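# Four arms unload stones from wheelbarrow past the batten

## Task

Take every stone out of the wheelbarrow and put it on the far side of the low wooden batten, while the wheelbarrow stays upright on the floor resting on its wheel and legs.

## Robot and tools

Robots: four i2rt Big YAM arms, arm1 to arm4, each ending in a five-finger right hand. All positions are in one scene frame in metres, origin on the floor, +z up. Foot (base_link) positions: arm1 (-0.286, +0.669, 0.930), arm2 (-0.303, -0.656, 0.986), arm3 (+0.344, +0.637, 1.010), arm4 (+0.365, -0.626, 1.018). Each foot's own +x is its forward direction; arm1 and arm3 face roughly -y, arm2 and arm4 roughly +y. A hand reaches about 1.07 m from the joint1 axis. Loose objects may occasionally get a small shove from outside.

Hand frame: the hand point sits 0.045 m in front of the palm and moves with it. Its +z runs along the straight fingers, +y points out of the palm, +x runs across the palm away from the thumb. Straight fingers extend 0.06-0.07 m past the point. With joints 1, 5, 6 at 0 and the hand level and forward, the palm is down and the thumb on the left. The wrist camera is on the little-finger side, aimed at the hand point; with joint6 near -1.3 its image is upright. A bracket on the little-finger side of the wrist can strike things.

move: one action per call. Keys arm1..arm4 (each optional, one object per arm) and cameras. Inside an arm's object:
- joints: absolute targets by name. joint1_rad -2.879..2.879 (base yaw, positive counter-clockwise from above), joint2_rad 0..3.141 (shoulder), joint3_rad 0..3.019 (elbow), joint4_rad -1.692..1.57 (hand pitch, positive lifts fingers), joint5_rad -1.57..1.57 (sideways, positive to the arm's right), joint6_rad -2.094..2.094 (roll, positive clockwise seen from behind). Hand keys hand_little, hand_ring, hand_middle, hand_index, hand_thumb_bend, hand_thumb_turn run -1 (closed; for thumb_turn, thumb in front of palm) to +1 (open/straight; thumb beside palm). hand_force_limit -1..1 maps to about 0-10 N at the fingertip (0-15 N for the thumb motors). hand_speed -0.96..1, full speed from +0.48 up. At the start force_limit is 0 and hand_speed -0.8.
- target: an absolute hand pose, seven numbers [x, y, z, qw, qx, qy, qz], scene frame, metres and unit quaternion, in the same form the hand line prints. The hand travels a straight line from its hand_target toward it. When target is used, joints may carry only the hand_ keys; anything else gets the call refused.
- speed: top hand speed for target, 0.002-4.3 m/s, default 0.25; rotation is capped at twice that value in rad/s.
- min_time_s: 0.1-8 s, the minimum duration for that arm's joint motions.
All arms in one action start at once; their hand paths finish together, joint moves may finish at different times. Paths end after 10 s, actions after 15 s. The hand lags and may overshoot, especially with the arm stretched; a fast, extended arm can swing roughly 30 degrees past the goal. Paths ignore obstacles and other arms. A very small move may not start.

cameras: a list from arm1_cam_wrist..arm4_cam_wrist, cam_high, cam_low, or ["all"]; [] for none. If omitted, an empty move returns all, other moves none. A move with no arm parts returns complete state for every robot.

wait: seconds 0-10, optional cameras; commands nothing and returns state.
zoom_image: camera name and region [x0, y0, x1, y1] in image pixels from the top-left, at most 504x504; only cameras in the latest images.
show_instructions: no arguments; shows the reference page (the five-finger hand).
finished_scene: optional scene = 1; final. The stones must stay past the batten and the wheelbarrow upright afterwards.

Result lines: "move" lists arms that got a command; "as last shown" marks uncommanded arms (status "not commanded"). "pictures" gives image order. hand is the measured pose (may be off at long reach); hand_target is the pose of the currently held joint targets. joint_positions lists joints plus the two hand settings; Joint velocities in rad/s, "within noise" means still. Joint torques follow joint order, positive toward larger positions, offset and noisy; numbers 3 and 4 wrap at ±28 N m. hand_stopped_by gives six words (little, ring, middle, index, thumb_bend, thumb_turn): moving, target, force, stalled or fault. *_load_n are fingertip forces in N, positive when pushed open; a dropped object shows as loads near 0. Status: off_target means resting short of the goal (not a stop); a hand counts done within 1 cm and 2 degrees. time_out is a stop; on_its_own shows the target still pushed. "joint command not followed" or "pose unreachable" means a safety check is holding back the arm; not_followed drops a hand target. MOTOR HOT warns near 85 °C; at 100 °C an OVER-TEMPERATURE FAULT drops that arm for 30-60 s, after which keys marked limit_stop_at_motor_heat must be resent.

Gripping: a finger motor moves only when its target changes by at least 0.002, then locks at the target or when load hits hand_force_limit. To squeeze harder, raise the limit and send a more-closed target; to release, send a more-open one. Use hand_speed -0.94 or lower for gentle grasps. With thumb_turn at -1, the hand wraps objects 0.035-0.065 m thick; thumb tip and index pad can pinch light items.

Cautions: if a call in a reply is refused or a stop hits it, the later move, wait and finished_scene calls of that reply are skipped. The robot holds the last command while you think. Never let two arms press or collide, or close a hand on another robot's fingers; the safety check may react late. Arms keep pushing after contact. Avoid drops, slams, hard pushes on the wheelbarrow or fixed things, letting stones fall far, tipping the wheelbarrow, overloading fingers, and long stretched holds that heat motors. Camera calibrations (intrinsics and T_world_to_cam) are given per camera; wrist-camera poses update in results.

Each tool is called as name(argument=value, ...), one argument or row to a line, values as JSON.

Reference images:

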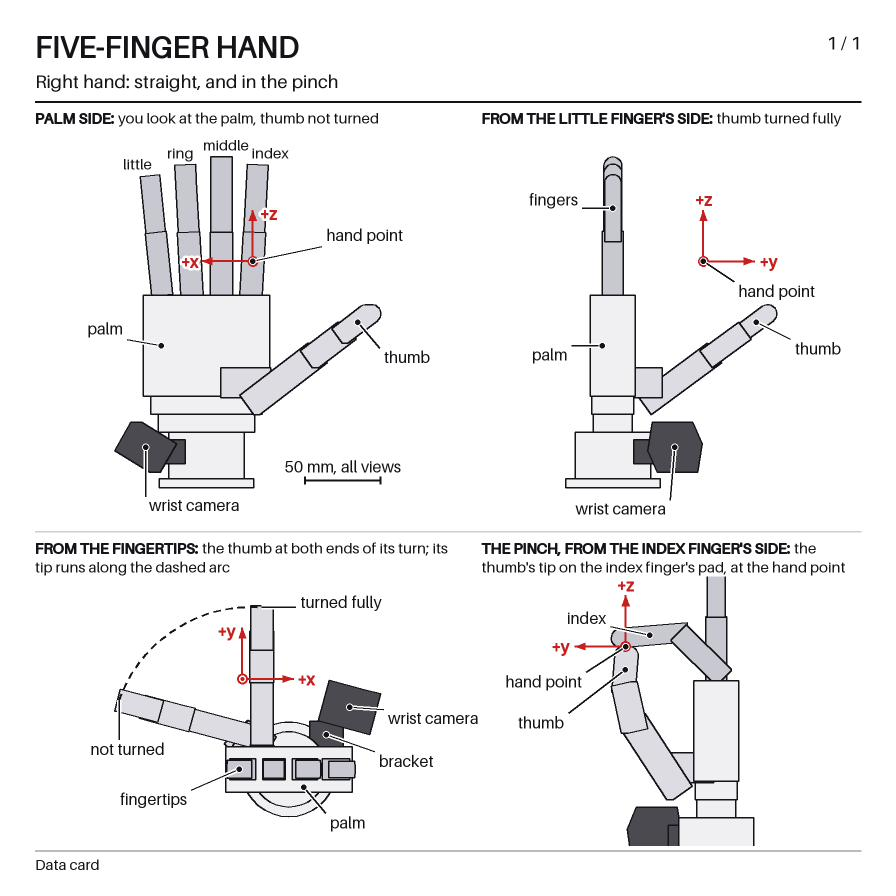

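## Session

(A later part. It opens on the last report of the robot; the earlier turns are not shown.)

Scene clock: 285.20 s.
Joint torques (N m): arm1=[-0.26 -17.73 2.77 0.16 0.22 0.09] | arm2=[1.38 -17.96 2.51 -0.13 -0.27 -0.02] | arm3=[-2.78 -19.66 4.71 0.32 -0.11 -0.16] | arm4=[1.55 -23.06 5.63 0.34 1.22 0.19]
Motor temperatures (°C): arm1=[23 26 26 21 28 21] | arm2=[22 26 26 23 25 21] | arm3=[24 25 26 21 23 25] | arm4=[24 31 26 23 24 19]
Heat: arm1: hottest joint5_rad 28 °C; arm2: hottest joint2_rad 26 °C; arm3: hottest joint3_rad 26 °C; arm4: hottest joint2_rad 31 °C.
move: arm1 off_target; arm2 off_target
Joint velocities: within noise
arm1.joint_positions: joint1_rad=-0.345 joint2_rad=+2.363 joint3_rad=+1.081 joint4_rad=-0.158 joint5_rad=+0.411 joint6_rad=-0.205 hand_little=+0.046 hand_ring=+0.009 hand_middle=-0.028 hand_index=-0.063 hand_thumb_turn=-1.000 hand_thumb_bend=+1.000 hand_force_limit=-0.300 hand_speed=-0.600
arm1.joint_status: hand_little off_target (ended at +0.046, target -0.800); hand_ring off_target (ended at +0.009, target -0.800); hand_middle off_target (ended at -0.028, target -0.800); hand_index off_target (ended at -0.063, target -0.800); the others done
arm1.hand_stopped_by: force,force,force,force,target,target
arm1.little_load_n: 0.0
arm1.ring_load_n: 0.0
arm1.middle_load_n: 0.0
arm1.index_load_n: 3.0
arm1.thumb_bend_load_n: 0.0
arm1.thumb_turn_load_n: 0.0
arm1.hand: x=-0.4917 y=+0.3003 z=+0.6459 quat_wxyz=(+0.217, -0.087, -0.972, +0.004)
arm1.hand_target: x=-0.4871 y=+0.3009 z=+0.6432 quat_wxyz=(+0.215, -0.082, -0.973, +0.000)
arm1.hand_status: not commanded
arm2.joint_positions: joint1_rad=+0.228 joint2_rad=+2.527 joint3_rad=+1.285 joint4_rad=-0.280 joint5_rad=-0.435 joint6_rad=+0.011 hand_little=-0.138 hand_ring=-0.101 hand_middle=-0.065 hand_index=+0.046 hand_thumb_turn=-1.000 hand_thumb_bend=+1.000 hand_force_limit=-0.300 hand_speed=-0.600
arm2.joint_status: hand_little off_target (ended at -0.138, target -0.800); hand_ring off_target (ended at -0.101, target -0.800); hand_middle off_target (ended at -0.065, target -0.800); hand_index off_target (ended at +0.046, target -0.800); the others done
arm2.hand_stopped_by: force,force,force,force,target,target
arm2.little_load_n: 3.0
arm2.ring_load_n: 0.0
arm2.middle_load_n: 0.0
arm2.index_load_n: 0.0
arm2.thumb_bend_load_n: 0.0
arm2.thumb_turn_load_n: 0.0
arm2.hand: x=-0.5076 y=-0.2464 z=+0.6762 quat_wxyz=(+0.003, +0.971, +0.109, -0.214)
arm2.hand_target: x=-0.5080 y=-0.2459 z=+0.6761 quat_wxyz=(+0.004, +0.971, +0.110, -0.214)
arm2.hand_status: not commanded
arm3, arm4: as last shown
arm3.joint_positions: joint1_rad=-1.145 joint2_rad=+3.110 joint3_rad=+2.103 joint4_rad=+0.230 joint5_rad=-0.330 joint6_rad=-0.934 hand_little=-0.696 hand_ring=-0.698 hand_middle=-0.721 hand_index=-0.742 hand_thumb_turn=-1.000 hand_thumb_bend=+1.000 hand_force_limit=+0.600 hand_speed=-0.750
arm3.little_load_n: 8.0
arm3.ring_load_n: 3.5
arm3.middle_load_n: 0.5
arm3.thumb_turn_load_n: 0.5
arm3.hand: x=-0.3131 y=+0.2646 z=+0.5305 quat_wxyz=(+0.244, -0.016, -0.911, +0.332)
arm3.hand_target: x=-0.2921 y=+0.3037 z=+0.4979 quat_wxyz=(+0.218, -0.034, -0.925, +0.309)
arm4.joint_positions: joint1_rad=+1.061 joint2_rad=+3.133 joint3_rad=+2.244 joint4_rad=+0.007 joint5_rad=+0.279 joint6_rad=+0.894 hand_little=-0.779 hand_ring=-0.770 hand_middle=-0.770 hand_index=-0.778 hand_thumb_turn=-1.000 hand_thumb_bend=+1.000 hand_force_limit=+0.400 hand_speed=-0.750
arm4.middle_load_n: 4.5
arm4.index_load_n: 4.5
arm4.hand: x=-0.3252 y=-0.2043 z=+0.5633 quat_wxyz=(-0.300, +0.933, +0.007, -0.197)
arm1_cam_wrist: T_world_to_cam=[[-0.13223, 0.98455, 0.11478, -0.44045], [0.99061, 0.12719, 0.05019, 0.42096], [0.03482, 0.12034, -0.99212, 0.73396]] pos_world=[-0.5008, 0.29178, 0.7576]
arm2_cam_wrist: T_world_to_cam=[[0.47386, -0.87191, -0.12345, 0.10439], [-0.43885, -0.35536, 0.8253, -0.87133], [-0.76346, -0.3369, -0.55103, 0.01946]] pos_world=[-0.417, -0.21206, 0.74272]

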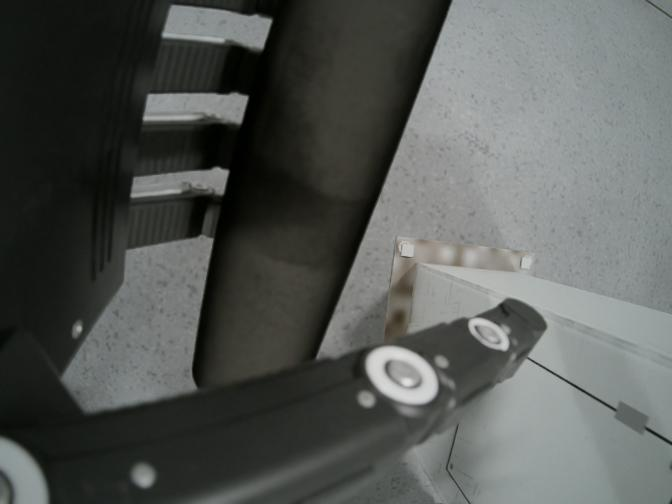

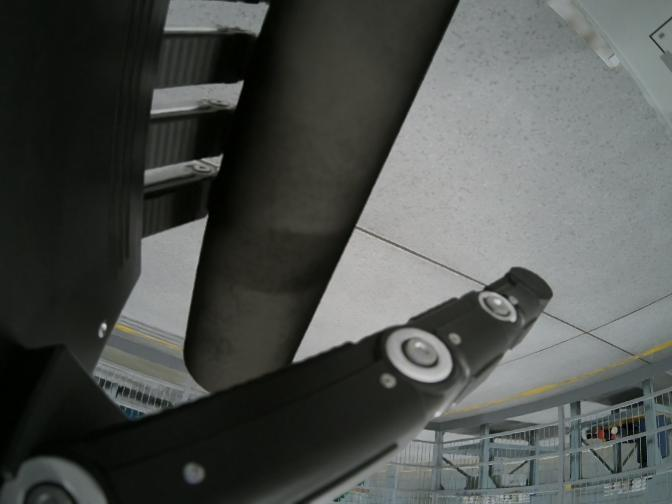

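move(
  arm1={"joints":{"hand_little":1,"hand_ring":1,"hand_middle":1,"hand_index":1}},
  arm2={"joints":{"hand_little":1,"hand_ring":1,"hand_middle":1,"hand_index":1}},
)

move(
  arm1={"target":[-0.487,0.319,0.643,-0.2146,0.0816,0.9726,0.0],"speed":0.1},
  arm2={"target":[-0.508,-0.264,0.674,0.004,0.970,0.11,-0.2142],"speed":0.1},
  cameras=["arm1_cam_wrist","arm2_cam_wrist"],
)

Scene clock: 287.07 s.
Joint torques (N m): arm1=[-0.26 -17.73 2.78 0.17 0.23 0.1] | arm2=[1.38 -17.96 2.51 -0.13 -0.27 -0.03] | arm3=[-2.73 -19.84 4.64 0.32 -0.12 -0.16] | arm4=[1.67 -23.53 5.78 0.31 1.22 0.25]
Motor temperatures (°C): arm1=[23 26 26 21 28 21] | arm2=[22 26 26 23 25 21] | arm3=[24 25 26 21 23 25] | arm4=[24 31 26 23 24 19]
Heat: arm1: hottest joint5_rad 28 °C; arm2: hottest joint2_rad 26 °C; arm3: hottest joint3_rad 26 °C; arm4: hottest joint2_rad 31 °C.
move: arm1 done; arm2 done
Joint velocities: within noise
arm1.joint_positions: joint1_rad=-0.345 joint2_rad=+2.363 joint3_rad=+1.081 joint4_rad=-0.159 joint5_rad=+0.410 joint6_rad=-0.205 hand_little=+1.000 hand_ring=+1.000 hand_middle=+1.000 hand_index=+1.000 hand_thumb_turn=-1.000 hand_thumb_bend=+1.000 hand_force_limit=-0.300 hand_speed=-0.600
arm1.joint_status: all done
arm1.hand_stopped_by: target,target,target,target,target,target
arm1.little_load_n: 0.0
arm1.ring_load_n: 0.0
arm1.middle_load_n: 0.0
arm1.index_load_n: 0.0
arm1.thumb_bend_load_n: 0.0
arm1.thumb_turn_load_n: 0.0
arm1.hand: x=-0.4916 y=+0.3005 z=+0.6458 quat_wxyz=(+0.217, -0.087, -0.972, +0.003)
arm1.hand_target: x=-0.4870 y=+0.3011 z=+0.6431 quat_wxyz=(+0.215, -0.082, -0.973, +0.000)
arm1.hand_status: not commanded
arm2.joint_positions: joint1_rad=+0.228 joint2_rad=+2.527 joint3_rad=+1.285 joint4_rad=-0.280 joint5_rad=-0.435 joint6_rad=+0.011 hand_little=+1.000 hand_ring=+1.000 hand_middle=+1.000 hand_index=+1.000 hand_thumb_turn=-1.000 hand_thumb_bend=+1.000 hand_force_limit=-0.300 hand_speed=-0.600
arm2.joint_status: all done
arm2.hand_stopped_by: target,target,target,target,target,target
arm2.little_load_n: 0.0
arm2.ring_load_n: -0.5
arm2.middle_load_n: 0.0
arm2.index_load_n: 0.0
arm2.thumb_bend_load_n: 0.0
arm2.thumb_turn_load_n: 0.0
arm2.hand: x=-0.5076 y=-0.2465 z=+0.6762 quat_wxyz=(+0.003, +0.971, +0.109, -0.214)
arm2.hand_target: x=-0.5080 y=-0.2459 z=+0.6761 quat_wxyz=(+0.004, +0.971, +0.110, -0.214)
arm2.hand_status: not commanded
arm3, arm4: as last shown
arm3.little_load_n: 8.5
arm3.thumb_turn_load_n: 0.0
arm4.ring_load_n: 7.5
pictures: none

Scene clock: 288.10 s.
Joint torques (N m): arm1=[-1.49 -18.26 2 0.9 0.2 0.02] | arm2=[2.02 -18.26 0.98 0.55 -0.25 0.04] | arm3=[-2.84 -19.96 4.6 0.34 -0.12 -0.17] | arm4=[1.08 -23.3 5.78 0.34 1.19 0.23]
Motor temperatures (°C): arm1=[23 26 26 21 28 21] | arm2=[22 26 26 23 25 21] | arm3=[24 25 26 21 23 25] | arm4=[24 31 26 23 24 19]
Heat: arm1: hottest joint5_rad 28 °C; arm2: hottest joint2_rad 26 °C; arm3: hottest joint3_rad 26 °C; arm4: hottest joint2_rad 31 °C.
move: arm1 done; arm2 done
Joint velocities: within noise
arm1.joint_positions: joint1_rad=-0.345 joint2_rad=+2.363 joint3_rad=+1.035 joint4_rad=-0.129 joint5_rad=+0.409 joint6_rad=-0.212 hand_little=+1.000 hand_ring=+1.000 hand_middle=+1.000 hand_index=+1.000 hand_thumb_turn=-1.000 hand_thumb_bend=+1.000 hand_force_limit=-0.300 hand_speed=-0.600
arm1.joint_status: not commanded
arm1.hand_stopped_by: target,target,target,target,target,target
arm1.little_load_n: 0.0
arm1.ring_load_n: 0.0
arm1.middle_load_n: 0.0
arm1.index_load_n: 0.0
arm1.thumb_bend_load_n: 0.0
arm1.thumb_turn_load_n: 0.0
arm1.hand: x=-0.4843 y=+0.3210 z=+0.6418 quat_wxyz=(+0.214, -0.082, -0.973, -0.005)
arm1.hand_target: x=-0.4870 y=+0.3190 z=+0.6430 quat_wxyz=(+0.215, -0.082, -0.973, +0.000)
arm1.hand_status: done (0.004 m and 0.6 deg from the pose sent, 0.019 m and 0.7 deg at the start)
arm2.joint_positions: joint1_rad=+0.228 joint2_rad=+2.527 joint3_rad=+1.246 joint4_rad=-0.247 joint5_rad=-0.436 joint6_rad=+0.012 hand_little=+1.000 hand_ring=+1.000 hand_middle=+1.000 hand_index=+1.000 hand_thumb_turn=-1.000 hand_thumb_bend=+1.000 hand_force_limit=-0.300 hand_speed=-0.600
arm2.joint_status: not commanded
arm2.hand_stopped_by: target,target,target,target,target,target
arm2.little_load_n: 0.0
arm2.ring_load_n: 0.0
arm2.middle_load_n: 0.0
arm2.index_load_n: 0.5
arm2.thumb_bend_load_n: 0.0
arm2.thumb_turn_load_n: 0.0
arm2.hand: x=-0.5042 y=-0.2616 z=+0.6721 quat_wxyz=(+0.006, +0.971, +0.108, -0.214)
arm2.hand_target: x=-0.5079 y=-0.2638 z=+0.6740 quat_wxyz=(+0.004, +0.971, +0.110, -0.214)
arm2.hand_status: done (0.005 m and 0.3 deg from the pose sent, 0.018 m and 0.2 deg at the start)
arm3.joint_positions: joint1_rad=-1.145 joint2_rad=+3.110 joint3_rad=+2.103 joint4_rad=+0.230 joint5_rad=-0.330 joint6_rad=-0.934 hand_little=-0.696 hand_ring=-0.698 hand_middle=-0.721 hand_index=-0.742 hand_thumb_turn=-1.000 hand_thumb_bend=+1.000 hand_force_limit=+0.600 hand_speed=-0.750
arm3.joint_status: not commanded
arm3.hand_stopped_by: force,force,force,force,target,target
arm3.little_load_n: 9.0
arm3.ring_load_n: 4.0
arm3.middle_load_n: 1.0
arm3.index_load_n: 0.0
arm3.thumb_bend_load_n: 0.0
arm3.thumb_turn_load_n: 0.0
arm3.hand: x=-0.3133 y=+0.2645 z=+0.5306 quat_wxyz=(+0.244, -0.016, -0.911, +0.332)
arm3.hand_target: x=-0.2922 y=+0.3037 z=+0.4979 quat_wxyz=(+0.218, -0.034, -0.925, +0.309)
arm3.hand_status: not commanded
arm4.joint_positions: joint1_rad=+1.062 joint2_rad=+3.133 joint3_rad=+2.244 joint4_rad=+0.007 joint5_rad=+0.279 joint6_rad=+0.894 hand_little=-0.779 hand_ring=-0.770 hand_middle=-0.770 hand_index=-0.778 hand_thumb_turn=-1.000 hand_thumb_bend=+1.000 hand_force_limit=+0.400 hand_speed=-0.750
arm4.joint_status: not commanded
arm4.hand_stopped_by: target,force,force,force,target,target
arm4.little_load_n: 8.0
arm4.ring_load_n: 7.0
arm4.middle_load_n: 4.5
arm4.index_load_n: 4.5
arm4.thumb_bend_load_n: 0.0
arm4.thumb_turn_load_n: 0.0
arm4.hand: x=-0.3254 y=-0.2046 z=+0.5633 quat_wxyz=(-0.300, +0.933, +0.007, -0.197)
arm4.hand_target: x=-0.3134 y=-0.2135 z=+0.5482 quat_wxyz=(-0.298, +0.938, +0.005, -0.175)
arm4.hand_status: not commanded
arm1_cam_wrist: T_world_to_cam=[[-0.13921, 0.98137, 0.13243, -0.47308], [0.9894, 0.13225, 0.06005, 0.40267], [0.04142, 0.13939, -0.98937, 0.7225]] pos_world=[-0.49419, 0.31031, 0.75329]
arm2_cam_wrist: T_world_to_cam=[[0.47273, -0.8734, -0.11708, 0.0838], [-0.44026, -0.34917, 0.82719, -0.87229], [-0.76335, -0.33949, -0.54958, 0.01304]] pos_world=[-0.41369, -0.22696, 0.73853]

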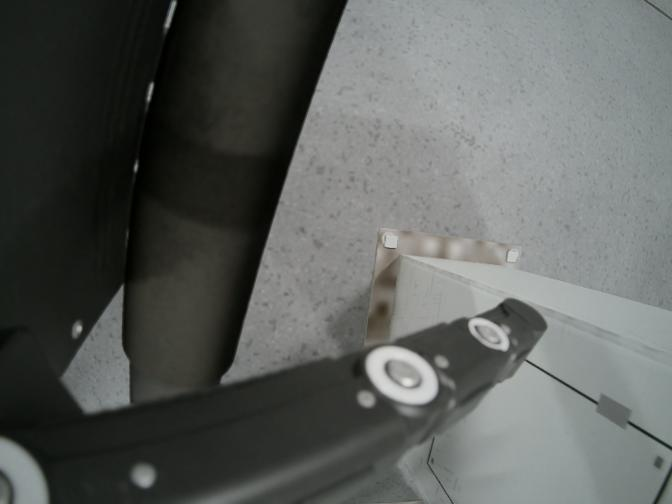

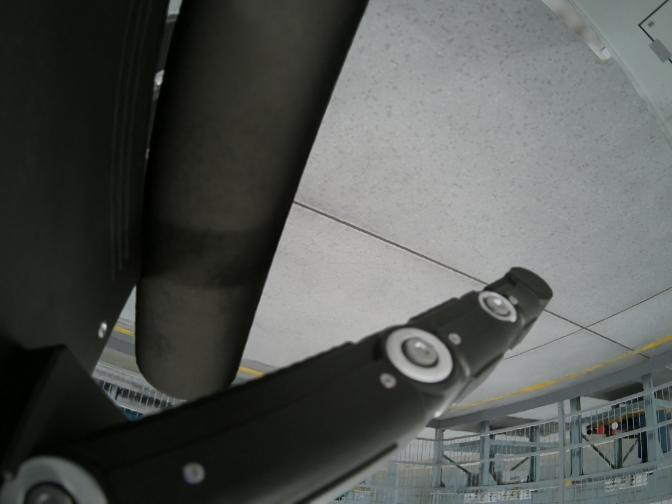

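Good, the bars are close to the palms now. Close fingers.

move(
  arm1={"joints":{"hand_little":-0.8,"hand_ring":-0.8,"hand_middle":-0.8,"hand_index":-0.8,"hand_force_limit":0.0,"hand_speed":-0.7}},
  arm2={"joints":{"hand_little":-0.8,"hand_ring":-0.8,"hand_middle":-0.8,"hand_index":-0.8,"hand_force_limit":0.0,"hand_speed":-0.7}},
  cameras=["arm1_cam_wrist","arm2_cam_wrist"],
)

Scene clock: 290.67 s.
Joint torques (N m): arm1=[-0.44 -21.13 0.88 -0.79 0.53 0.17] | arm2=[0.79 -20.31 0.49 -1.03 -0.49 -0.12] | arm3=[-2.9 -19.66 4.7 0.38 0.37 -0.17] | arm4=[1.44 -23.59 5.81 0.36 0.73 0.17]
Motor temperatures (°C): arm1=[23 26 25 21 28 21] | arm2=[22 27 26 23 24 21] | arm3=[24 25 26 21 23 25] | arm4=[24 32 26 23 24 19]
Heat: arm1: hottest joint5_rad 28 °C; arm2: hottest joint2_rad 27 °C; arm3: hottest joint3_rad 26 °C; arm4: hottest joint2_rad 32 °C.
move: arm1 off_target; arm2 off_target
Joint velocities: within noise
arm1.joint_positions: joint1_rad=-0.357 joint2_rad=+2.392 joint3_rad=+1.048 joint4_rad=-0.092 joint5_rad=+0.400 joint6_rad=-0.227 hand_little=-0.544 hand_ring=-0.519 hand_middle=-0.544 hand_index=-0.571 hand_thumb_turn=-1.000 hand_thumb_bend=+1.000 hand_force_limit=+0.000 hand_speed=-0.700
arm1.joint_status: hand_little off_target (ended at -0.544, target -0.800); hand_ring off_target (ended at -0.519, target -0.800); hand_middle off_target (ended at -0.544, target -0.800); hand_index off_target (ended at -0.571, target -0.800); the others done
arm1.hand_stopped_by: force,force,force,force,target,target
arm1.little_load_n: 4.0
arm1.ring_load_n: 0.5
arm1.middle_load_n: 3.0
arm1.index_load_n: 9.0
arm1.thumb_bend_load_n: 0.0
arm1.thumb_turn_load_n: 0.0
arm1.hand: x=-0.4897 y=+0.3177 z=+0.6303 quat_wxyz=(+0.212, -0.082, -0.974, +0.003)
arm1.hand_target: x=-0.4869 y=+0.3190 z=+0.6430 quat_wxyz=(+0.215, -0.082, -0.973, +0.000)
arm1.hand_status: not commanded
arm2.joint_positions: joint1_rad=+0.244 joint2_rad=+2.550 joint3_rad=+1.251 joint4_rad=-0.210 joint5_rad=-0.429 joint6_rad=+0.032 hand_little=-0.519 hand_ring=-0.546 hand_middle=-0.572 hand_index=-0.598 hand_thumb_turn=-1.000 hand_thumb_bend=+1.000 hand_force_limit=+0.000 hand_speed=-0.700
arm2.joint_status: hand_little off_target (ended at -0.519, target -0.800); hand_ring off_target (ended at -0.546, target -0.800); hand_middle off_target (ended at -0.572, target -0.800); hand_index off_target (ended at -0.598, target -0.800); the others done
arm2.hand_stopped_by: force,force,force,force,target,target
arm2.little_load_n: 0.0
arm2.ring_load_n: 1.0
arm2.middle_load_n: 3.5
arm2.index_load_n: 7.5
arm2.thumb_bend_load_n: 0.0
arm2.thumb_turn_load_n: 0.0
arm2.hand: x=-0.5107 y=-0.2629 z=+0.6610 quat_wxyz=(+0.000, +0.971, +0.108, -0.211)
arm2.hand_target: x=-0.5079 y=-0.2638 z=+0.6740 quat_wxyz=(+0.004, +0.971, +0.110, -0.214)
arm2.hand_status: not commanded
arm3, arm4: as last shown
arm3.joint_positions: joint1_rad=-1.146 joint2_rad=+3.108 joint3_rad=+2.103 joint4_rad=+0.229 joint5_rad=-0.341 joint6_rad=-0.934 hand_little=-0.696 hand_ring=-0.698 hand_middle=-0.721 hand_index=-0.742 hand_thumb_turn=-1.000 hand_thumb_bend=+1.000 hand_force_limit=+0.600 hand_speed=-0.750
arm3.little_load_n: 3.5
arm3.ring_load_n: 1.0
arm3.middle_load_n: 0.0
arm3.index_load_n: 0.5
arm3.hand: x=-0.3131 y=+0.2626 z=+0.5322 quat_wxyz=(+0.242, -0.014, -0.910, +0.336)
arm3.hand_target: x=-0.2923 y=+0.3037 z=+0.4980 quat_wxyz=(+0.218, -0.034, -0.925, +0.309)
arm4.joint_positions: joint1_rad=+1.063 joint2_rad=+3.133 joint3_rad=+2.244 joint4_rad=+0.004 joint5_rad=+0.292 joint6_rad=+0.898 hand_little=-0.779 hand_ring=-0.770 hand_middle=-0.770 hand_index=-0.778 hand_thumb_turn=-1.000 hand_thumb_bend=+1.000 hand_force_limit=+0.400 hand_speed=-0.750
arm4.ring_load_n: 6.5
arm4.middle_load_n: 3.0
arm4.index_load_n: 1.5
arm4.hand: x=-0.3239 y=-0.2031 z=+0.5629 quat_wxyz=(-0.304, +0.933, +0.003, -0.192)
arm4.hand_target: x=-0.3133 y=-0.2134 z=+0.5482 quat_wxyz=(-0.298, +0.938, +0.005, -0.175)
arm1_cam_wrist: T_world_to_cam=[[-0.14287, 0.98302, 0.11517, -0.46048], [0.9888, 0.13669, 0.05988, 0.40754], [0.04312, 0.12244, -0.99154, 0.71935]] pos_world=[-0.49978, 0.30888, 0.7419]
arm2_cam_wrist: T_world_to_cam=[[0.47086, -0.87328, -0.12518, 0.08884], [-0.4441, -0.35724, 0.82168, -0.86684], [-0.76227, -0.33131, -0.55604, 0.00853]] pos_world=[-0.4203, -0.22926, 0.72813]

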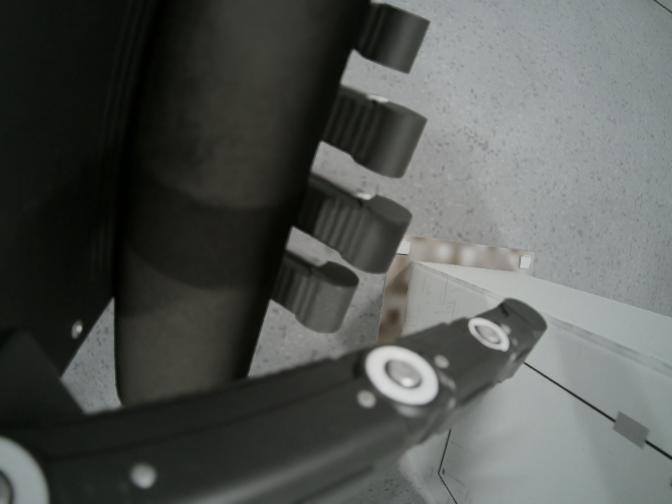

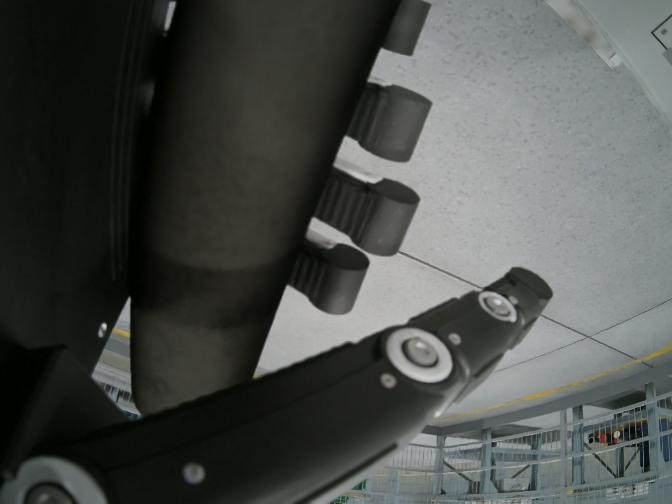

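move(
  arm1={"target":[-0.487,0.319,0.663,-0.2146,0.0816,0.9726,0.0],"speed":0.05},
  arm2={"target":[-0.508,-0.264,0.694,0.004,0.970,0.11,-0.2142],"speed":0.05},
)

move(
  arm3={"joints":{"hand_little":0.5,"hand_ring":0.5,"hand_middle":0.5,"hand_index":0.5,"hand_speed":-0.7}},
  arm4={"joints":{"hand_little":0.5,"hand_ring":0.5,"hand_middle":0.5,"hand_index":0.5,"hand_speed":-0.7}},
  cameras=["arm1_cam_wrist","arm2_cam_wrist","arm3_cam_wrist","arm4_cam_wrist","cam_high","cam_low"],
)

Scene clock: 291.93 s.
Joint torques (N m): arm1=[-0.56 -25.29 -0.42 -1.98 0.53 0.15] | arm2=[0.79 -23.88 -1.09 -1.85 -0.65 -0.13] | arm3=[-2.73 -19.66 4.62 0.31 0.39 -0.16] | arm4=[1.38 -23.53 5.71 0.38 0.64 0.18]
Motor temperatures (°C): arm1=[23 27 25 21 27 21] | arm2=[22 27 26 23 24 21] | arm3=[24 25 26 21 23 25] | arm4=[24 32 26 23 24 19]
Heat: arm1: hottest joint2_rad 27 °C; arm2: hottest joint2_rad 27 °C; arm3: hottest joint3_rad 26 °C; arm4: hottest joint2_rad 32 °C.
move: arm1 off_target; arm2 off_target
Joint velocities: within noise
arm1.joint_positions: joint1_rad=-0.357 joint2_rad=+2.392 joint3_rad=+1.045 joint4_rad=-0.092 joint5_rad=+0.400 joint6_rad=-0.227 hand_little=-0.544 hand_ring=-0.519 hand_middle=-0.544 hand_index=-0.571 hand_thumb_turn=-1.000 hand_thumb_bend=+1.000 hand_force_limit=+0.000 hand_speed=-0.700
arm1.joint_status: not commanded
arm1.hand_stopped_by: force,force,force,force,target,target
arm1.little_load_n: 4.0
arm1.ring_load_n: 0.5
arm1.middle_load_n: 3.5
arm1.index_load_n: 9.5
arm1.thumb_bend_load_n: 0.0
arm1.thumb_turn_load_n: 0.0
arm1.hand: x=-0.4890 y=+0.3194 z=+0.6302 quat_wxyz=(+0.212, -0.082, -0.974, +0.002)
arm1.hand_target: x=-0.4872 y=+0.3194 z=+0.6599 quat_wxyz=(+0.215, -0.082, -0.973, +0.000)
arm1.hand_status: off_target (0.033 m and 0.4 deg from the pose sent, 0.033 m and 0.5 deg at the start)
arm2.joint_positions: joint1_rad=+0.245 joint2_rad=+2.547 joint3_rad=+1.245 joint4_rad=-0.210 joint5_rad=-0.424 joint6_rad=+0.034 hand_little=-0.519 hand_ring=-0.546 hand_middle=-0.572 hand_index=-0.598 hand_thumb_turn=-1.000 hand_thumb_bend=+1.000 hand_force_limit=+0.000 hand_speed=-0.700
arm2.joint_status: not commanded
arm2.hand_stopped_by: force,force,force,force,target,target
arm2.little_load_n: 0.0
arm2.ring_load_n: 2.0
arm2.middle_load_n: 4.5
arm2.index_load_n: 8.0
arm2.thumb_bend_load_n: 0.0
arm2.thumb_turn_load_n: 0.0
arm2.hand: x=-0.5101 y=-0.2650 z=+0.6616 quat_wxyz=(+0.002, +0.972, +0.107, -0.209)
arm2.hand_target: x=-0.5084 y=-0.2641 z=+0.6915 quat_wxyz=(+0.004, +0.971, +0.110, -0.214)
arm2.hand_status: off_target (0.032 m and 0.8 deg from the pose sent, 0.033 m and 0.6 deg at the start)
arm3, arm4: as last shown
arm3.little_load_n: 4.0
arm3.index_load_n: 0.0
arm4.joint_positions: joint1_rad=+1.063 joint2_rad=+3.133 joint3_rad=+2.244 joint4_rad=+0.004 joint5_rad=+0.295 joint6_rad=+0.899 hand_little=-0.779 hand_ring=-0.770 hand_middle=-0.770 hand_index=-0.778 hand_thumb_turn=-1.000 hand_thumb_bend=+1.000 hand_force_limit=+0.400 hand_speed=-0.750
arm4.little_load_n: 7.5
arm4.ring_load_n: 5.5
arm4.middle_load_n: 2.0
arm4.index_load_n: 0.5
arm4.hand: x=-0.3237 y=-0.2025 z=+0.5629 quat_wxyz=(-0.305, +0.933, +0.003, -0.192)
pictures: none

Scene clock: 293.97 s.
Joint torques (N m): arm1=[-0.56 -25.29 -0.39 -1.98 0.52 0.15] | arm2=[0.62 -23.88 -1.07 -1.85 -0.79 -0.16] | arm3=[-2.78 -19.66 4.67 0.28 0.38 -0.15] | arm4=[1.44 -23.3 5.71 0.8 0.32 0.18]
Motor temperatures (°C): arm1=[23 27 25 21 27 21] | arm2=[22 27 26 23 25 21] | arm3=[24 25 26 21 23 25] | arm4=[24 32 26 23 24 19]
Heat: arm1: hottest joint2_rad 27 °C; arm2: hottest joint2_rad 27 °C; arm3: hottest joint3_rad 26 °C; arm4: hottest joint2_rad 32 °C.
move: arm3 done; arm4 done
Joint velocities: within noise
arm1, arm2: as last shown
arm1.little_load_n: 4.5
arm1.ring_load_n: 0.0
arm1.hand: x=-0.4890 y=+0.3196 z=+0.6302 quat_wxyz=(+0.212, -0.082, -0.974, +0.002)
arm2.joint_positions: joint1_rad=+0.247 joint2_rad=+2.547 joint3_rad=+1.245 joint4_rad=-0.210 joint5_rad=-0.421 joint6_rad=+0.037 hand_little=-0.519 hand_ring=-0.546 hand_middle=-0.572 hand_index=-0.598 hand_thumb_turn=-1.000 hand_thumb_bend=+1.000 hand_force_limit=+0.000 hand_speed=-0.700
arm2.little_load_n: 0.5
arm2.ring_load_n: 2.5
arm2.middle_load_n: 5.0
arm2.thumb_turn_load_n: -0.5
arm2.hand: x=-0.5105 y=-0.2652 z=+0.6613 quat_wxyz=(+0.002, +0.972, +0.106, -0.207)
arm2.hand_target: x=-0.5085 y=-0.2641 z=+0.6915 quat_wxyz=(+0.004, +0.971, +0.110, -0.214)
arm3.joint_positions: joint1_rad=-1.146 joint2_rad=+3.108 joint3_rad=+2.103 joint4_rad=+0.229 joint5_rad=-0.341 joint6_rad=-0.935 hand_little=+0.500 hand_ring=+0.500 hand_middle=+0.500 hand_index=+0.500 hand_thumb_turn=-1.000 hand_thumb_bend=+1.000 hand_force_limit=+0.600 hand_speed=-0.700
arm3.joint_status: all done
arm3.hand_stopped_by: target,target,target,target,target,target
arm3.little_load_n: 0.0
arm3.ring_load_n: 0.0
arm3.middle_load_n: 0.0
arm3.index_load_n: 0.0
arm3.thumb_bend_load_n: 0.0
arm3.thumb_turn_load_n: 0.0
arm3.hand: x=-0.3131 y=+0.2626 z=+0.5322 quat_wxyz=(+0.242, -0.014, -0.910, +0.336)
arm3.hand_target: x=-0.2923 y=+0.3036 z=+0.4980 quat_wxyz=(+0.218, -0.034, -0.925, +0.309)
arm3.hand_status: not commanded
arm4.joint_positions: joint1_rad=+1.063 joint2_rad=+3.133 joint3_rad=+2.244 joint4_rad=-0.009 joint5_rad=+0.304 joint6_rad=+0.899 hand_little=+0.500 hand_ring=+0.500 hand_middle=+0.500 hand_index=+0.500 hand_thumb_turn=-1.000 hand_thumb_bend=+1.000 hand_force_limit=+0.400 hand_speed=-0.700
arm4.joint_status: all done
arm4.hand_stopped_by: target,target,target,target,target,target
arm4.little_load_n: 0.0
arm4.ring_load_n: 0.0
arm4.middle_load_n: 0.0
arm4.index_load_n: 0.0
arm4.thumb_bend_load_n: 0.0
arm4.thumb_turn_load_n: 0.0
arm4.hand: x=-0.3203 y=-0.2025 z=+0.5608 quat_wxyz=(-0.305, +0.934, +0.002, -0.184)
arm4.hand_target: x=-0.3133 y=-0.2135 z=+0.5482 quat_wxyz=(-0.298, +0.938, +0.005, -0.175)
arm4.hand_status: not commanded
arm1_cam_wrist: T_world_to_cam=[[-0.1429, 0.98264, 0.11832, -0.4642], [0.98876, 0.13642, 0.06122, 0.4058], [0.04402, 0.12574, -0.99109, 0.71812]] pos_world=[-0.49918, 0.31048, 0.7418]
arm2_cam_wrist: T_world_to_cam=[[0.46994, -0.8747, -0.11858, 0.0815], [-0.45198, -0.35384, 0.81885, -0.86897], [-0.75821, -0.33122, -0.56162, 0.01392]] pos_world=[-0.4205, -0.23157, 0.72904]
arm3_cam_wrist: T_world_to_cam=[[-0.34671, 0.79028, -0.50522, -0.04419], [0.93711, 0.31498, -0.1504, 0.29083], [0.04027, -0.52559, -0.84979, 0.71698]] pos_world=[-0.31674, 0.32015, 0.63069]
arm4_cam_wrist: T_world_to_cam=[[0.18222, -0.70782, -0.68248, 0.30003], [-0.52894, -0.65568, 0.5388, -0.61393], [-0.82887, 0.26281, -0.49387, 0.17806]] pos_world=[-0.23181, -0.23697, 0.62349]

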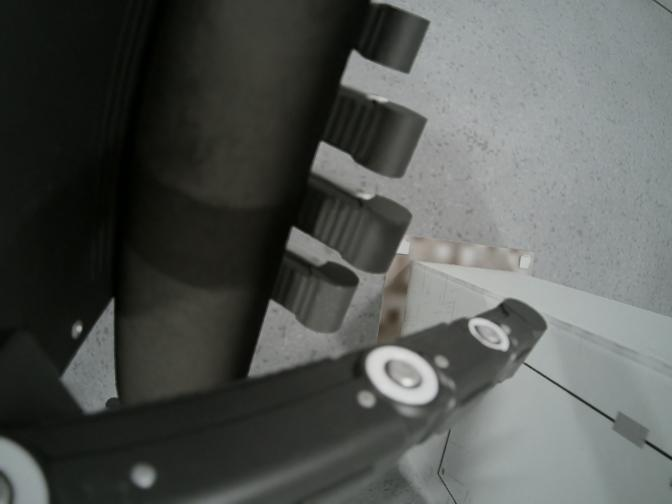

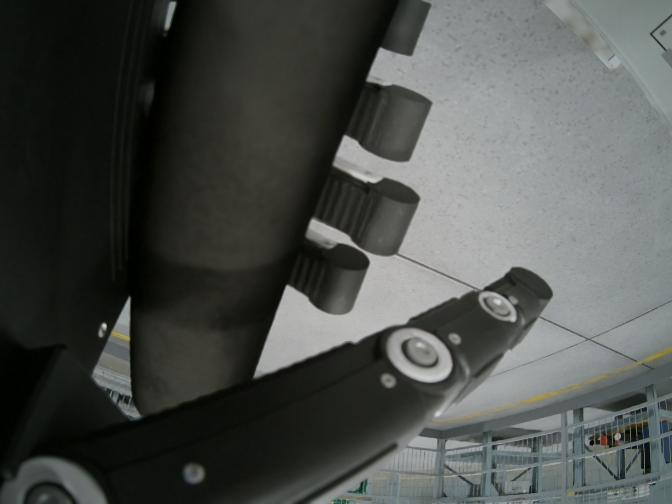

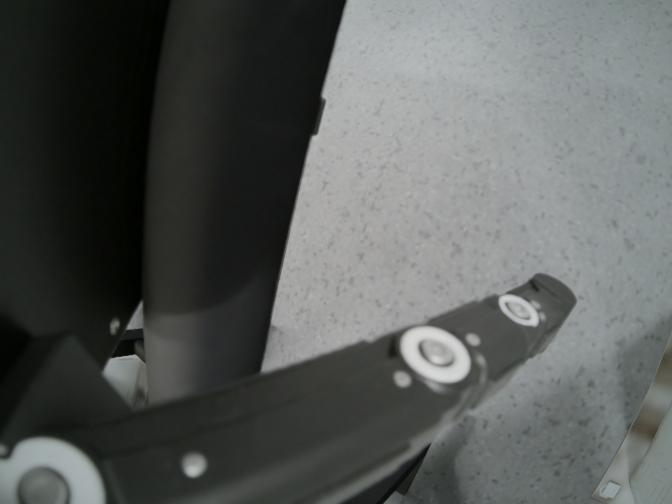

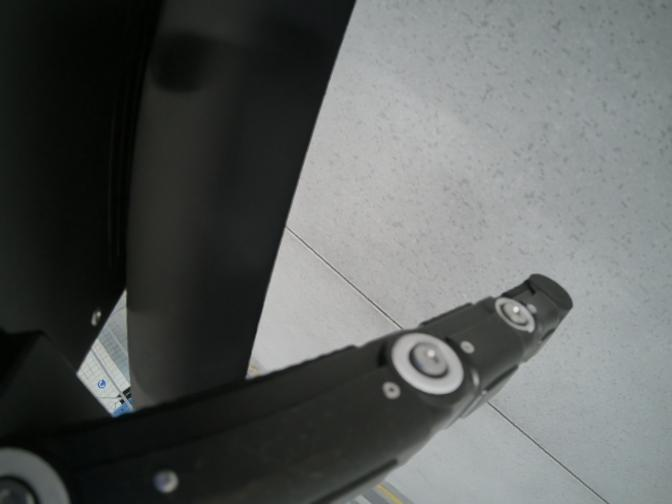

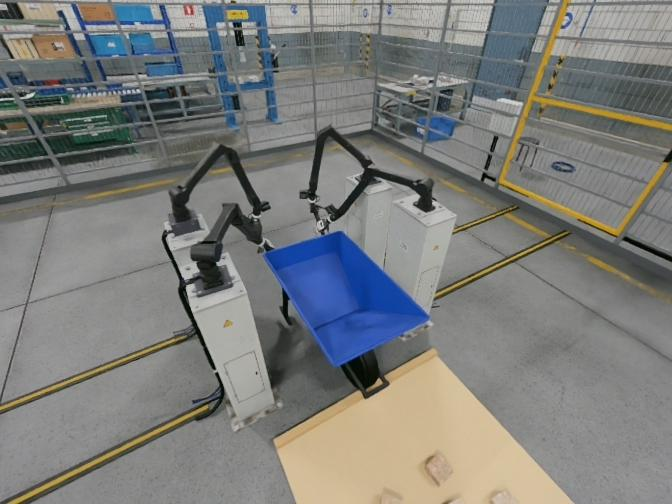

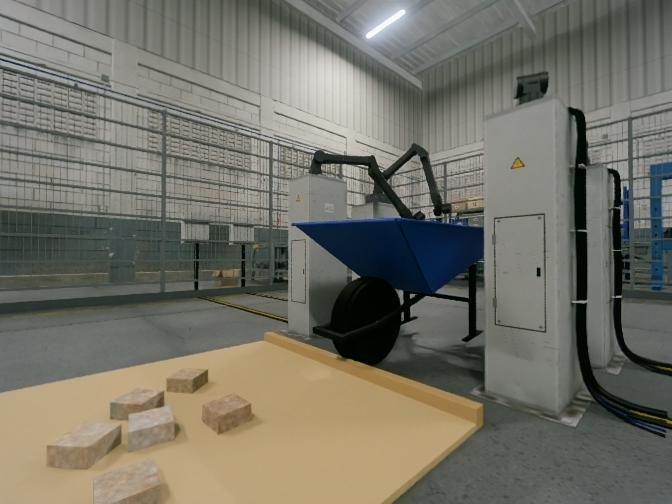

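move(
  arm3={"target":[-0.259,0.336,0.611,0.242,-0.014,-0.910,0.336],"speed":0.12,"joints":{"hand_little":1,"hand_ring":1,"hand_middle":1,"hand_index":1}},
  arm4={"target":[-0.279,-0.271,0.650,-0.305,0.934,0.002,-0.184],"speed":0.12,"joints":{"hand_little":1,"hand_ring":1,"hand_middle":1,"hand_index":1}},
  cameras=["arm3_cam_wrist","arm4_cam_wrist"],
)

Scene clock: 296.07 s.
Joint torques (N m): arm1=[-0.56 -25.11 -0.25 -1.92 0.53 0.15] | arm2=[0.62 -23.77 -1.02 -1.85 -0.83 -0.17] | arm3=[-1.03 -20.72 3.55 2.43 -0.38 -0.19] | arm4=[1.38 -22.83 4.27 1.62 0.38 0.23]
Motor temperatures (°C): arm1=[23 27 25 21 27 21] | arm2=[22 27 26 23 25 21] | arm3=[24 25 26 21 23 25] | arm4=[24 32 26 23 24 19]
Heat: arm1: hottest joint2_rad 27 °C; arm2: hottest joint2_rad 27 °C; arm3: hottest joint3_rad 26 °C; arm4: hottest joint2_rad 32 °C.
move: arm3 done; arm4 off_target
Joint velocities: within noise
arm1, arm2: as last shown
arm1.joint_positions: joint1_rad=-0.357 joint2_rad=+2.389 joint3_rad=+1.043 joint4_rad=-0.094 joint5_rad=+0.400 joint6_rad=-0.228 hand_little=-0.544 hand_ring=-0.519 hand_middle=-0.544 hand_index=-0.571 hand_thumb_turn=-1.000 hand_thumb_bend=+1.000 hand_force_limit=+0.000 hand_speed=-0.700
arm1.little_load_n: 4.0
arm1.ring_load_n: 0.5
arm1.hand: x=-0.4888 y=+0.3199 z=+0.6310 quat_wxyz=(+0.212, -0.081, -0.974, +0.001)
arm1.hand_target: x=-0.4872 y=+0.3194 z=+0.6598 quat_wxyz=(+0.215, -0.081, -0.973, +0.000)
arm2.joint_positions: joint1_rad=+0.247 joint2_rad=+2.546 joint3_rad=+1.244 joint4_rad=-0.210 joint5_rad=-0.419 joint6_rad=+0.039 hand_little=-0.519 hand_ring=-0.546 hand_middle=-0.572 hand_index=-0.598 hand_thumb_turn=-1.000 hand_thumb_bend=+1.000 hand_force_limit=+0.000 hand_speed=-0.700
arm2.little_load_n: 0.0
arm2.thumb_turn_load_n: 0.0
arm2.hand: x=-0.5105 y=-0.2651 z=+0.6616 quat_wxyz=(+0.002, +0.973, +0.106, -0.207)
arm2.hand_target: x=-0.5084 y=-0.2643 z=+0.6914 quat_wxyz=(+0.004, +0.971, +0.110, -0.214)
arm3.joint_positions: joint1_rad=-1.209 joint2_rad=+2.811 joint3_rad=+1.580 joint4_rad=+0.418 joint5_rad=-0.386 joint6_rad=-0.971 hand_little=+1.000 hand_ring=+1.000 hand_middle=+1.000 hand_index=+1.000 hand_thumb_turn=-1.000 hand_thumb_bend=+1.000 hand_force_limit=+0.600 hand_speed=-0.700
arm3.joint_status: all done
arm3.hand_stopped_by: target,target,target,target,target,target
arm3.little_load_n: 0.0
arm3.ring_load_n: -0.5
arm3.middle_load_n: 0.0
arm3.index_load_n: 0.0
arm3.thumb_bend_load_n: 0.0
arm3.thumb_turn_load_n: 0.0
arm3.hand: x=-0.2535 y=+0.3332 z=+0.6044 quat_wxyz=(+0.231, -0.021, -0.913, +0.334)
arm3.hand_target: x=-0.2591 y=+0.3361 z=+0.6110 quat_wxyz=(+0.242, -0.014, -0.910, +0.336)
arm3.hand_status: done (0.009 m and 1.5 deg from the pose sent, 0.121 m and 0.1 deg at the start)
arm4.joint_positions: joint1_rad=+1.114 joint2_rad=+2.793 joint3_rad=+1.685 joint4_rad=+0.178 joint5_rad=+0.338 joint6_rad=+0.935 hand_little=+1.000 hand_ring=+1.000 hand_middle=+1.000 hand_index=+1.000 hand_thumb_turn=-1.000 hand_thumb_bend=+1.000 hand_force_limit=+0.400 hand_speed=-0.700
arm4.joint_status: all done
arm4.hand_stopped_by: target,target,target,target,target,target
arm4.little_load_n: 0.0
arm4.ring_load_n: 0.0
arm4.middle_load_n: 0.0
arm4.index_load_n: 0.0
arm4.thumb_bend_load_n: 0.0
arm4.thumb_turn_load_n: 0.0
arm4.hand: x=-0.2719 y=-0.2691 z=+0.6421 quat_wxyz=(-0.302, +0.937, +0.006, -0.175)
arm4.hand_target: x=-0.2790 y=-0.2710 z=+0.6499 quat_wxyz=(-0.305, +0.934, +0.002, -0.184)
arm4.hand_status: off_target (0.011 m and 1.2 deg from the pose sent, 0.120 m and 0.0 deg at the start)
arm3_cam_wrist: T_world_to_cam=[[-0.32803, 0.79399, -0.51184, -0.03535], [0.9429, 0.30828, -0.12608, 0.21254], [0.05768, -0.52397, -0.84978, 0.81687]] pos_world=[-0.25912, 0.39056, 0.70286]
arm4_cam_wrist: T_world_to_cam=[[0.19896, -0.71052, -0.67497, 0.29868], [-0.53764, -0.65497, 0.53099, -0.67295], [-0.81936, 0.25725, -0.51232, 0.28886]] pos_world=[-0.18455, -0.30286, 0.70692]

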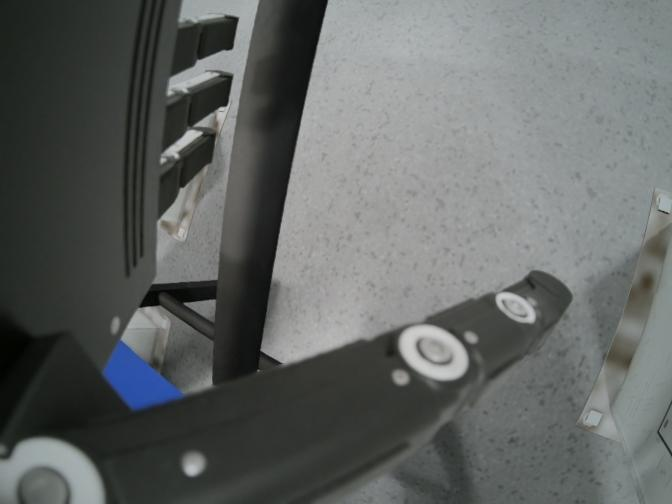

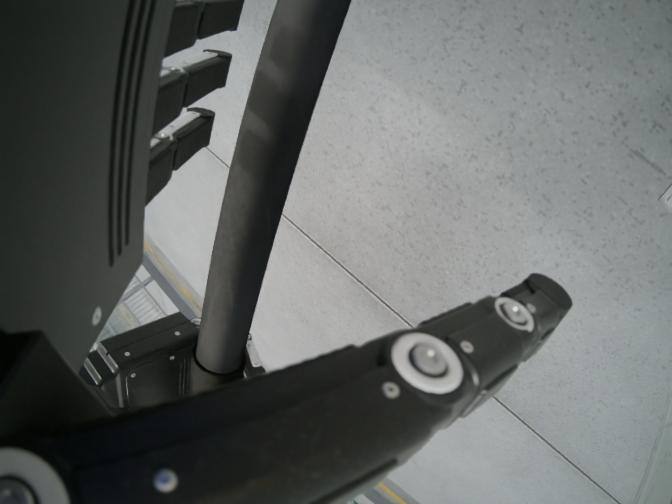

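move(
  arm1={"target":[-0.504,0.320,0.607,-0.190,0.081,0.978,0.002],"speed":0.05},
  arm2={"target":[-0.527,-0.264,0.638,0.007,0.975,0.110,-0.190],"speed":0.05},
  arm3={"target":[-0.19,0.42,0.71,0.242,-0.014,-0.910,0.336],"speed":0.2},
  arm4={"target":[-0.22,-0.36,0.76,-0.305,0.934,0.002,-0.184],"speed":0.2},
  cameras=["cam_low","cam_high"],
)

Scene clock: 298.33 s.
Joint torques (N m): arm1=[-1.26 -22.36 -0.03 -0.96 0.36 0.16] | arm2=[0.73 -21.83 0.23 -1.11 -0.66 -0.09] | arm3=[-1.08 -17.85 2.52 2.29 -0.45 -0.21] | arm4=[1.14 -19.43 3.41 1.61 0.41 0.21]
Motor temperatures (°C): arm1=[23 27 25 21 27 21] | arm2=[22 27 26 23 25 21] | arm3=[24 25 26 21 22 25] | arm4=[24 32 26 23 24 19]
Heat: arm1: hottest joint2_rad 27 °C; arm2: hottest joint2_rad 27 °C; arm3: hottest joint3_rad 26 °C; arm4: hottest joint2_rad 32 °C.
move: arm1 off_target; arm2 off_target; arm3 done; arm4 done
Joint velocities: within noise
arm1.joint_positions: joint1_rad=-0.404 joint2_rad=+2.497 joint3_rad=+1.127 joint4_rad=-0.057 joint5_rad=+0.350 joint6_rad=-0.281 hand_little=-0.544 hand_ring=-0.519 hand_middle=-0.544 hand_index=-0.571 hand_thumb_turn=-1.000 hand_thumb_bend=+1.000 hand_force_limit=+0.000 hand_speed=-0.700
arm1.joint_status: not commanded
arm1.hand_stopped_by: force,force,force,force,target,target
arm1.little_load_n: 2.0
arm1.ring_load_n: 0.0
arm1.middle_load_n: 2.0
arm1.index_load_n: 8.5
arm1.thumb_bend_load_n: 0.0
arm1.thumb_turn_load_n: 0.0
arm1.hand: x=-0.5057 y=+0.3141 z=+0.5911 quat_wxyz=(+0.191, -0.078, -0.978, +0.006)
arm1.hand_target: x=-0.5041 y=+0.3201 z=+0.6061 quat_wxyz=(+0.190, -0.081, -0.978, -0.002)
arm1.hand_status: off_target (0.017 m and 0.9 deg from the pose sent, 0.028 m and 2.6 deg at the start)
arm2.joint_positions: joint1_rad=+0.300 joint2_rad=+2.650 joint3_rad=+1.319 joint4_rad=-0.180 joint5_rad=-0.372 joint6_rad=+0.086 hand_little=-0.519 hand_ring=-0.546 hand_middle=-0.572 hand_index=-0.598 hand_thumb_turn=-1.000 hand_thumb_bend=+1.000 hand_force_limit=+0.000 hand_speed=-0.700
arm2.joint_status: not commanded
arm2.hand_stopped_by: force,force,force,force,target,target
arm2.little_load_n: 0.0
arm2.ring_load_n: 2.5
arm2.middle_load_n: 3.5
arm2.index_load_n: 5.0
arm2.thumb_bend_load_n: 0.0
arm2.thumb_turn_load_n: 0.0
arm2.hand: x=-0.5272 y=-0.2698 z=+0.6174 quat_wxyz=(+0.007, +0.977, +0.109, -0.184)
arm2.hand_target: x=-0.5271 y=-0.2642 z=+0.6370 quat_wxyz=(+0.007, +0.976, +0.110, -0.190)
arm2.hand_status: off_target (0.021 m and 0.8 deg from the pose sent, 0.029 m and 2.1 deg at the start)
arm3.joint_positions: joint1_rad=-1.309 joint2_rad=+2.493 joint3_rad=+1.115 joint4_rad=+0.529 joint5_rad=-0.457 joint6_rad=-1.053 hand_little=+1.000 hand_ring=+1.000 hand_middle=+1.000 hand_index=+1.000 hand_thumb_turn=-1.000 hand_thumb_bend=+1.000 hand_force_limit=+0.600 hand_speed=-0.700
arm3.joint_status: not commanded
arm3.hand_stopped_by: target,target,target,target,target,target
arm3.little_load_n: 0.0
arm3.ring_load_n: 0.0
arm3.middle_load_n: 0.0
arm3.index_load_n: 0.0
arm3.thumb_bend_load_n: 0.0
arm3.thumb_turn_load_n: 0.0
arm3.hand: x=-0.1838 y=+0.4159 z=+0.7034 quat_wxyz=(+0.230, -0.020, -0.914, +0.335)
arm3.hand_target: x=-0.1901 y=+0.4200 z=+0.7100 quat_wxyz=(+0.242, -0.014, -0.910, +0.336)
arm3.hand_status: done (0.010 m and 1.7 deg from the pose sent, 0.151 m and 1.5 deg at the start)
arm4.joint_positions: joint1_rad=+1.210 joint2_rad=+2.432 joint3_rad=+1.206 joint4_rad=+0.267 joint5_rad=+0.395 joint6_rad=+1.016 hand_little=+1.000 hand_ring=+1.000 hand_middle=+1.000 hand_index=+1.000 hand_thumb_turn=-1.000 hand_thumb_bend=+1.000 hand_force_limit=+0.400 hand_speed=-0.700
arm4.joint_status: not commanded
arm4.hand_stopped_by: target,target,target,target,target,target
arm4.little_load_n: 0.0
arm4.ring_load_n: 0.0
arm4.middle_load_n: 0.0
arm4.index_load_n: 0.0
arm4.thumb_bend_load_n: 0.0
arm4.thumb_turn_load_n: 0.0
arm4.hand: x=-0.2152 y=-0.3582 z=+0.7527 quat_wxyz=(-0.303, +0.937, +0.007, -0.175)
arm4.hand_target: x=-0.2200 y=-0.3599 z=+0.7600 quat_wxyz=(-0.305, +0.934, +0.002, -0.184)
arm4.hand_status: done (0.009 m and 1.3 deg from the pose sent, 0.158 m and 1.2 deg at the start)
pictures: cam_high, cam_low

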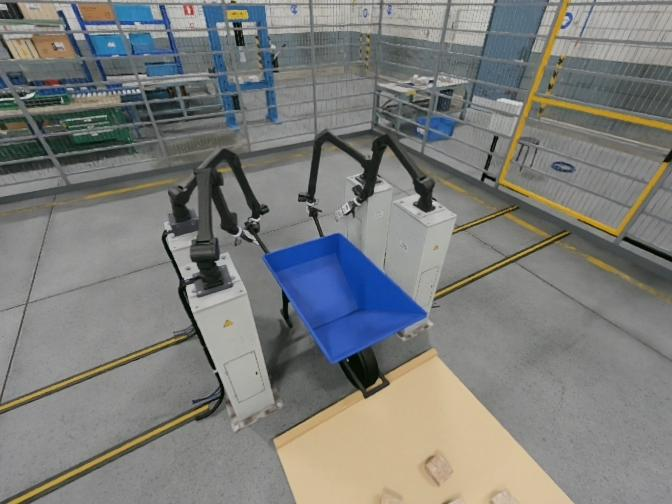

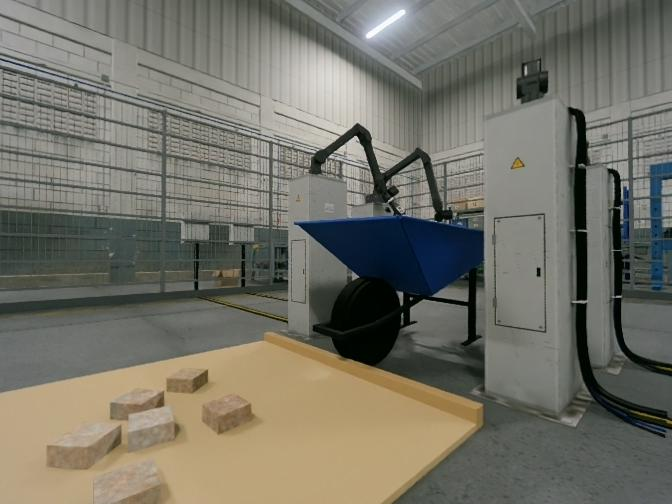

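move(
  arm1={"target":[-0.519,0.321,0.562,-0.172,0.081,0.982,0.003],"speed":0.04},
  arm2={"target":[-0.543,-0.263,0.592,0.009,0.979,0.110,-0.170],"speed":0.04},
  cameras=["cam_low","cam_high"],
)

zoom_image(
  camera="cam_low",
  region=[280, 220, 500, 400],
)

Scene clock: 300.13 s.
Joint torques (N m): arm1=[-1.2 -22.77 -0.43 -0.91 0.41 0.18] | arm2=[0.73 -21.95 0.08 -1.07 -0.61 -0.12] | arm3=[-1.08 -17.67 2.47 2.35 -0.46 -0.17] | arm4=[1.67 -19.49 3.34 1.55 0.41 0.22]
Motor temperatures (°C): arm1=[23 27 25 21 27 21] | arm2=[22 27 26 23 25 21] | arm3=[24 25 26 21 22 25] | arm4=[24 32 26 23 24 19]
Heat: arm1: hottest joint2_rad 27 °C; arm2: hottest joint2_rad 27 °C; arm3: hottest joint3_rad 26 °C; arm4: hottest joint2_rad 32 °C.
move: arm1 off_target; arm2 off_target
Joint velocities: within noise
arm1.joint_positions: joint1_rad=-0.449 joint2_rad=+2.616 joint3_rad=+1.219 joint4_rad=-0.028 joint5_rad=+0.308 joint6_rad=-0.325 hand_little=-0.544 hand_ring=-0.519 hand_middle=-0.544 hand_index=-0.571 hand_thumb_turn=-1.000 hand_thumb_bend=+1.000 hand_force_limit=+0.000 hand_speed=-0.700
arm1.joint_status: not commanded
arm1.hand_stopped_by: force,force,force,force,target,target
arm1.little_load_n: 2.0
arm1.ring_load_n: 0.5
arm1.middle_load_n: 1.5
arm1.index_load_n: 7.5
arm1.thumb_bend_load_n: 0.0
arm1.thumb_turn_load_n: 0.0
arm1.hand: x=-0.5212 y=+0.3147 z=+0.5463 quat_wxyz=(+0.173, -0.078, -0.982, +0.006)
arm1.hand_target: x=-0.5191 y=+0.3210 z=+0.5612 quat_wxyz=(+0.172, -0.081, -0.982, -0.003)
arm1.hand_status: off_target (0.017 m and 1.1 deg from the pose sent, 0.033 m and 2.5 deg at the start)
arm2.joint_positions: joint1_rad=+0.344 joint2_rad=+2.758 joint3_rad=+1.418 joint4_rad=-0.163 joint5_rad=-0.331 joint6_rad=+0.134 hand_little=-0.519 hand_ring=-0.546 hand_middle=-0.572 hand_index=-0.598 hand_thumb_turn=-1.000 hand_thumb_bend=+1.000 hand_force_limit=+0.000 hand_speed=-0.700
arm2.joint_status: not commanded
arm2.hand_stopped_by: force,force,force,force,target,target
arm2.little_load_n: 0.0
arm2.ring_load_n: 2.0
arm2.middle_load_n: 3.5
arm2.index_load_n: 4.5
arm2.thumb_bend_load_n: 0.0
arm2.thumb_turn_load_n: 0.0
arm2.hand: x=-0.5433 y=-0.2680 z=+0.5728 quat_wxyz=(+0.007, +0.981, +0.107, -0.164)
arm2.hand_target: x=-0.5431 y=-0.2630 z=+0.5912 quat_wxyz=(+0.009, +0.979, +0.110, -0.170)
arm2.hand_status: off_target (0.020 m and 0.8 deg from the pose sent, 0.031 m and 1.6 deg at the start)
arm3, arm4: as last shown
arm3.joint_positions: joint1_rad=-1.309 joint2_rad=+2.493 joint3_rad=+1.115 joint4_rad=+0.529 joint5_rad=-0.457 joint6_rad=-1.054 hand_little=+1.000 hand_ring=+1.000 hand_middle=+1.000 hand_index=+1.000 hand_thumb_turn=-1.000 hand_thumb_bend=+1.000 hand_force_limit=+0.600 hand_speed=-0.700
arm3.thumb_turn_load_n: 0.5
arm3.hand_target: x=-0.1901 y=+0.4201 z=+0.7100 quat_wxyz=(+0.242, -0.014, -0.910, +0.336)
arm4.hand: x=-0.2152 y=-0.3582 z=+0.7528 quat_wxyz=(-0.303, +0.937, +0.007, -0.175)
pictures: cam_high, cam_low

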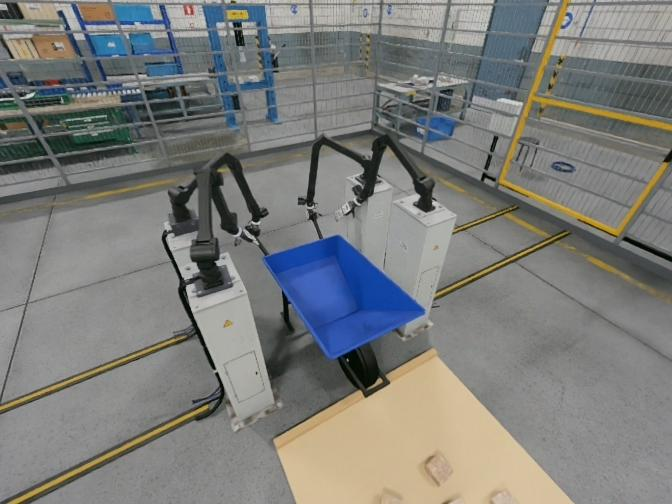

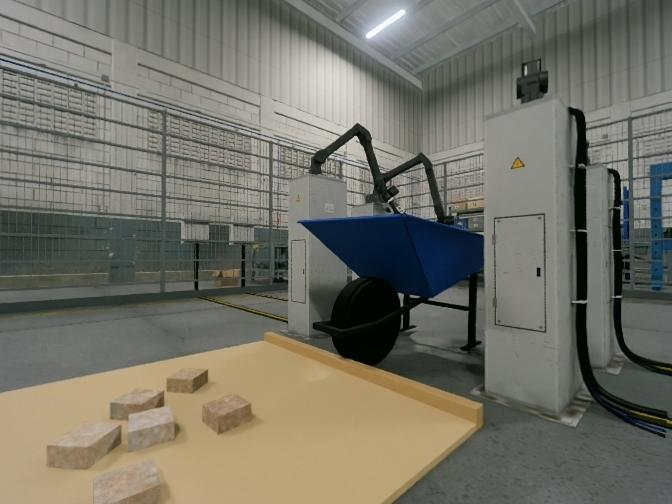

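Scaled by 2.291 from the camera's image (finer frame: 960x720).

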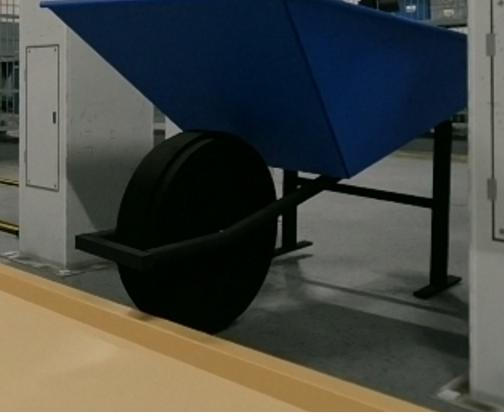

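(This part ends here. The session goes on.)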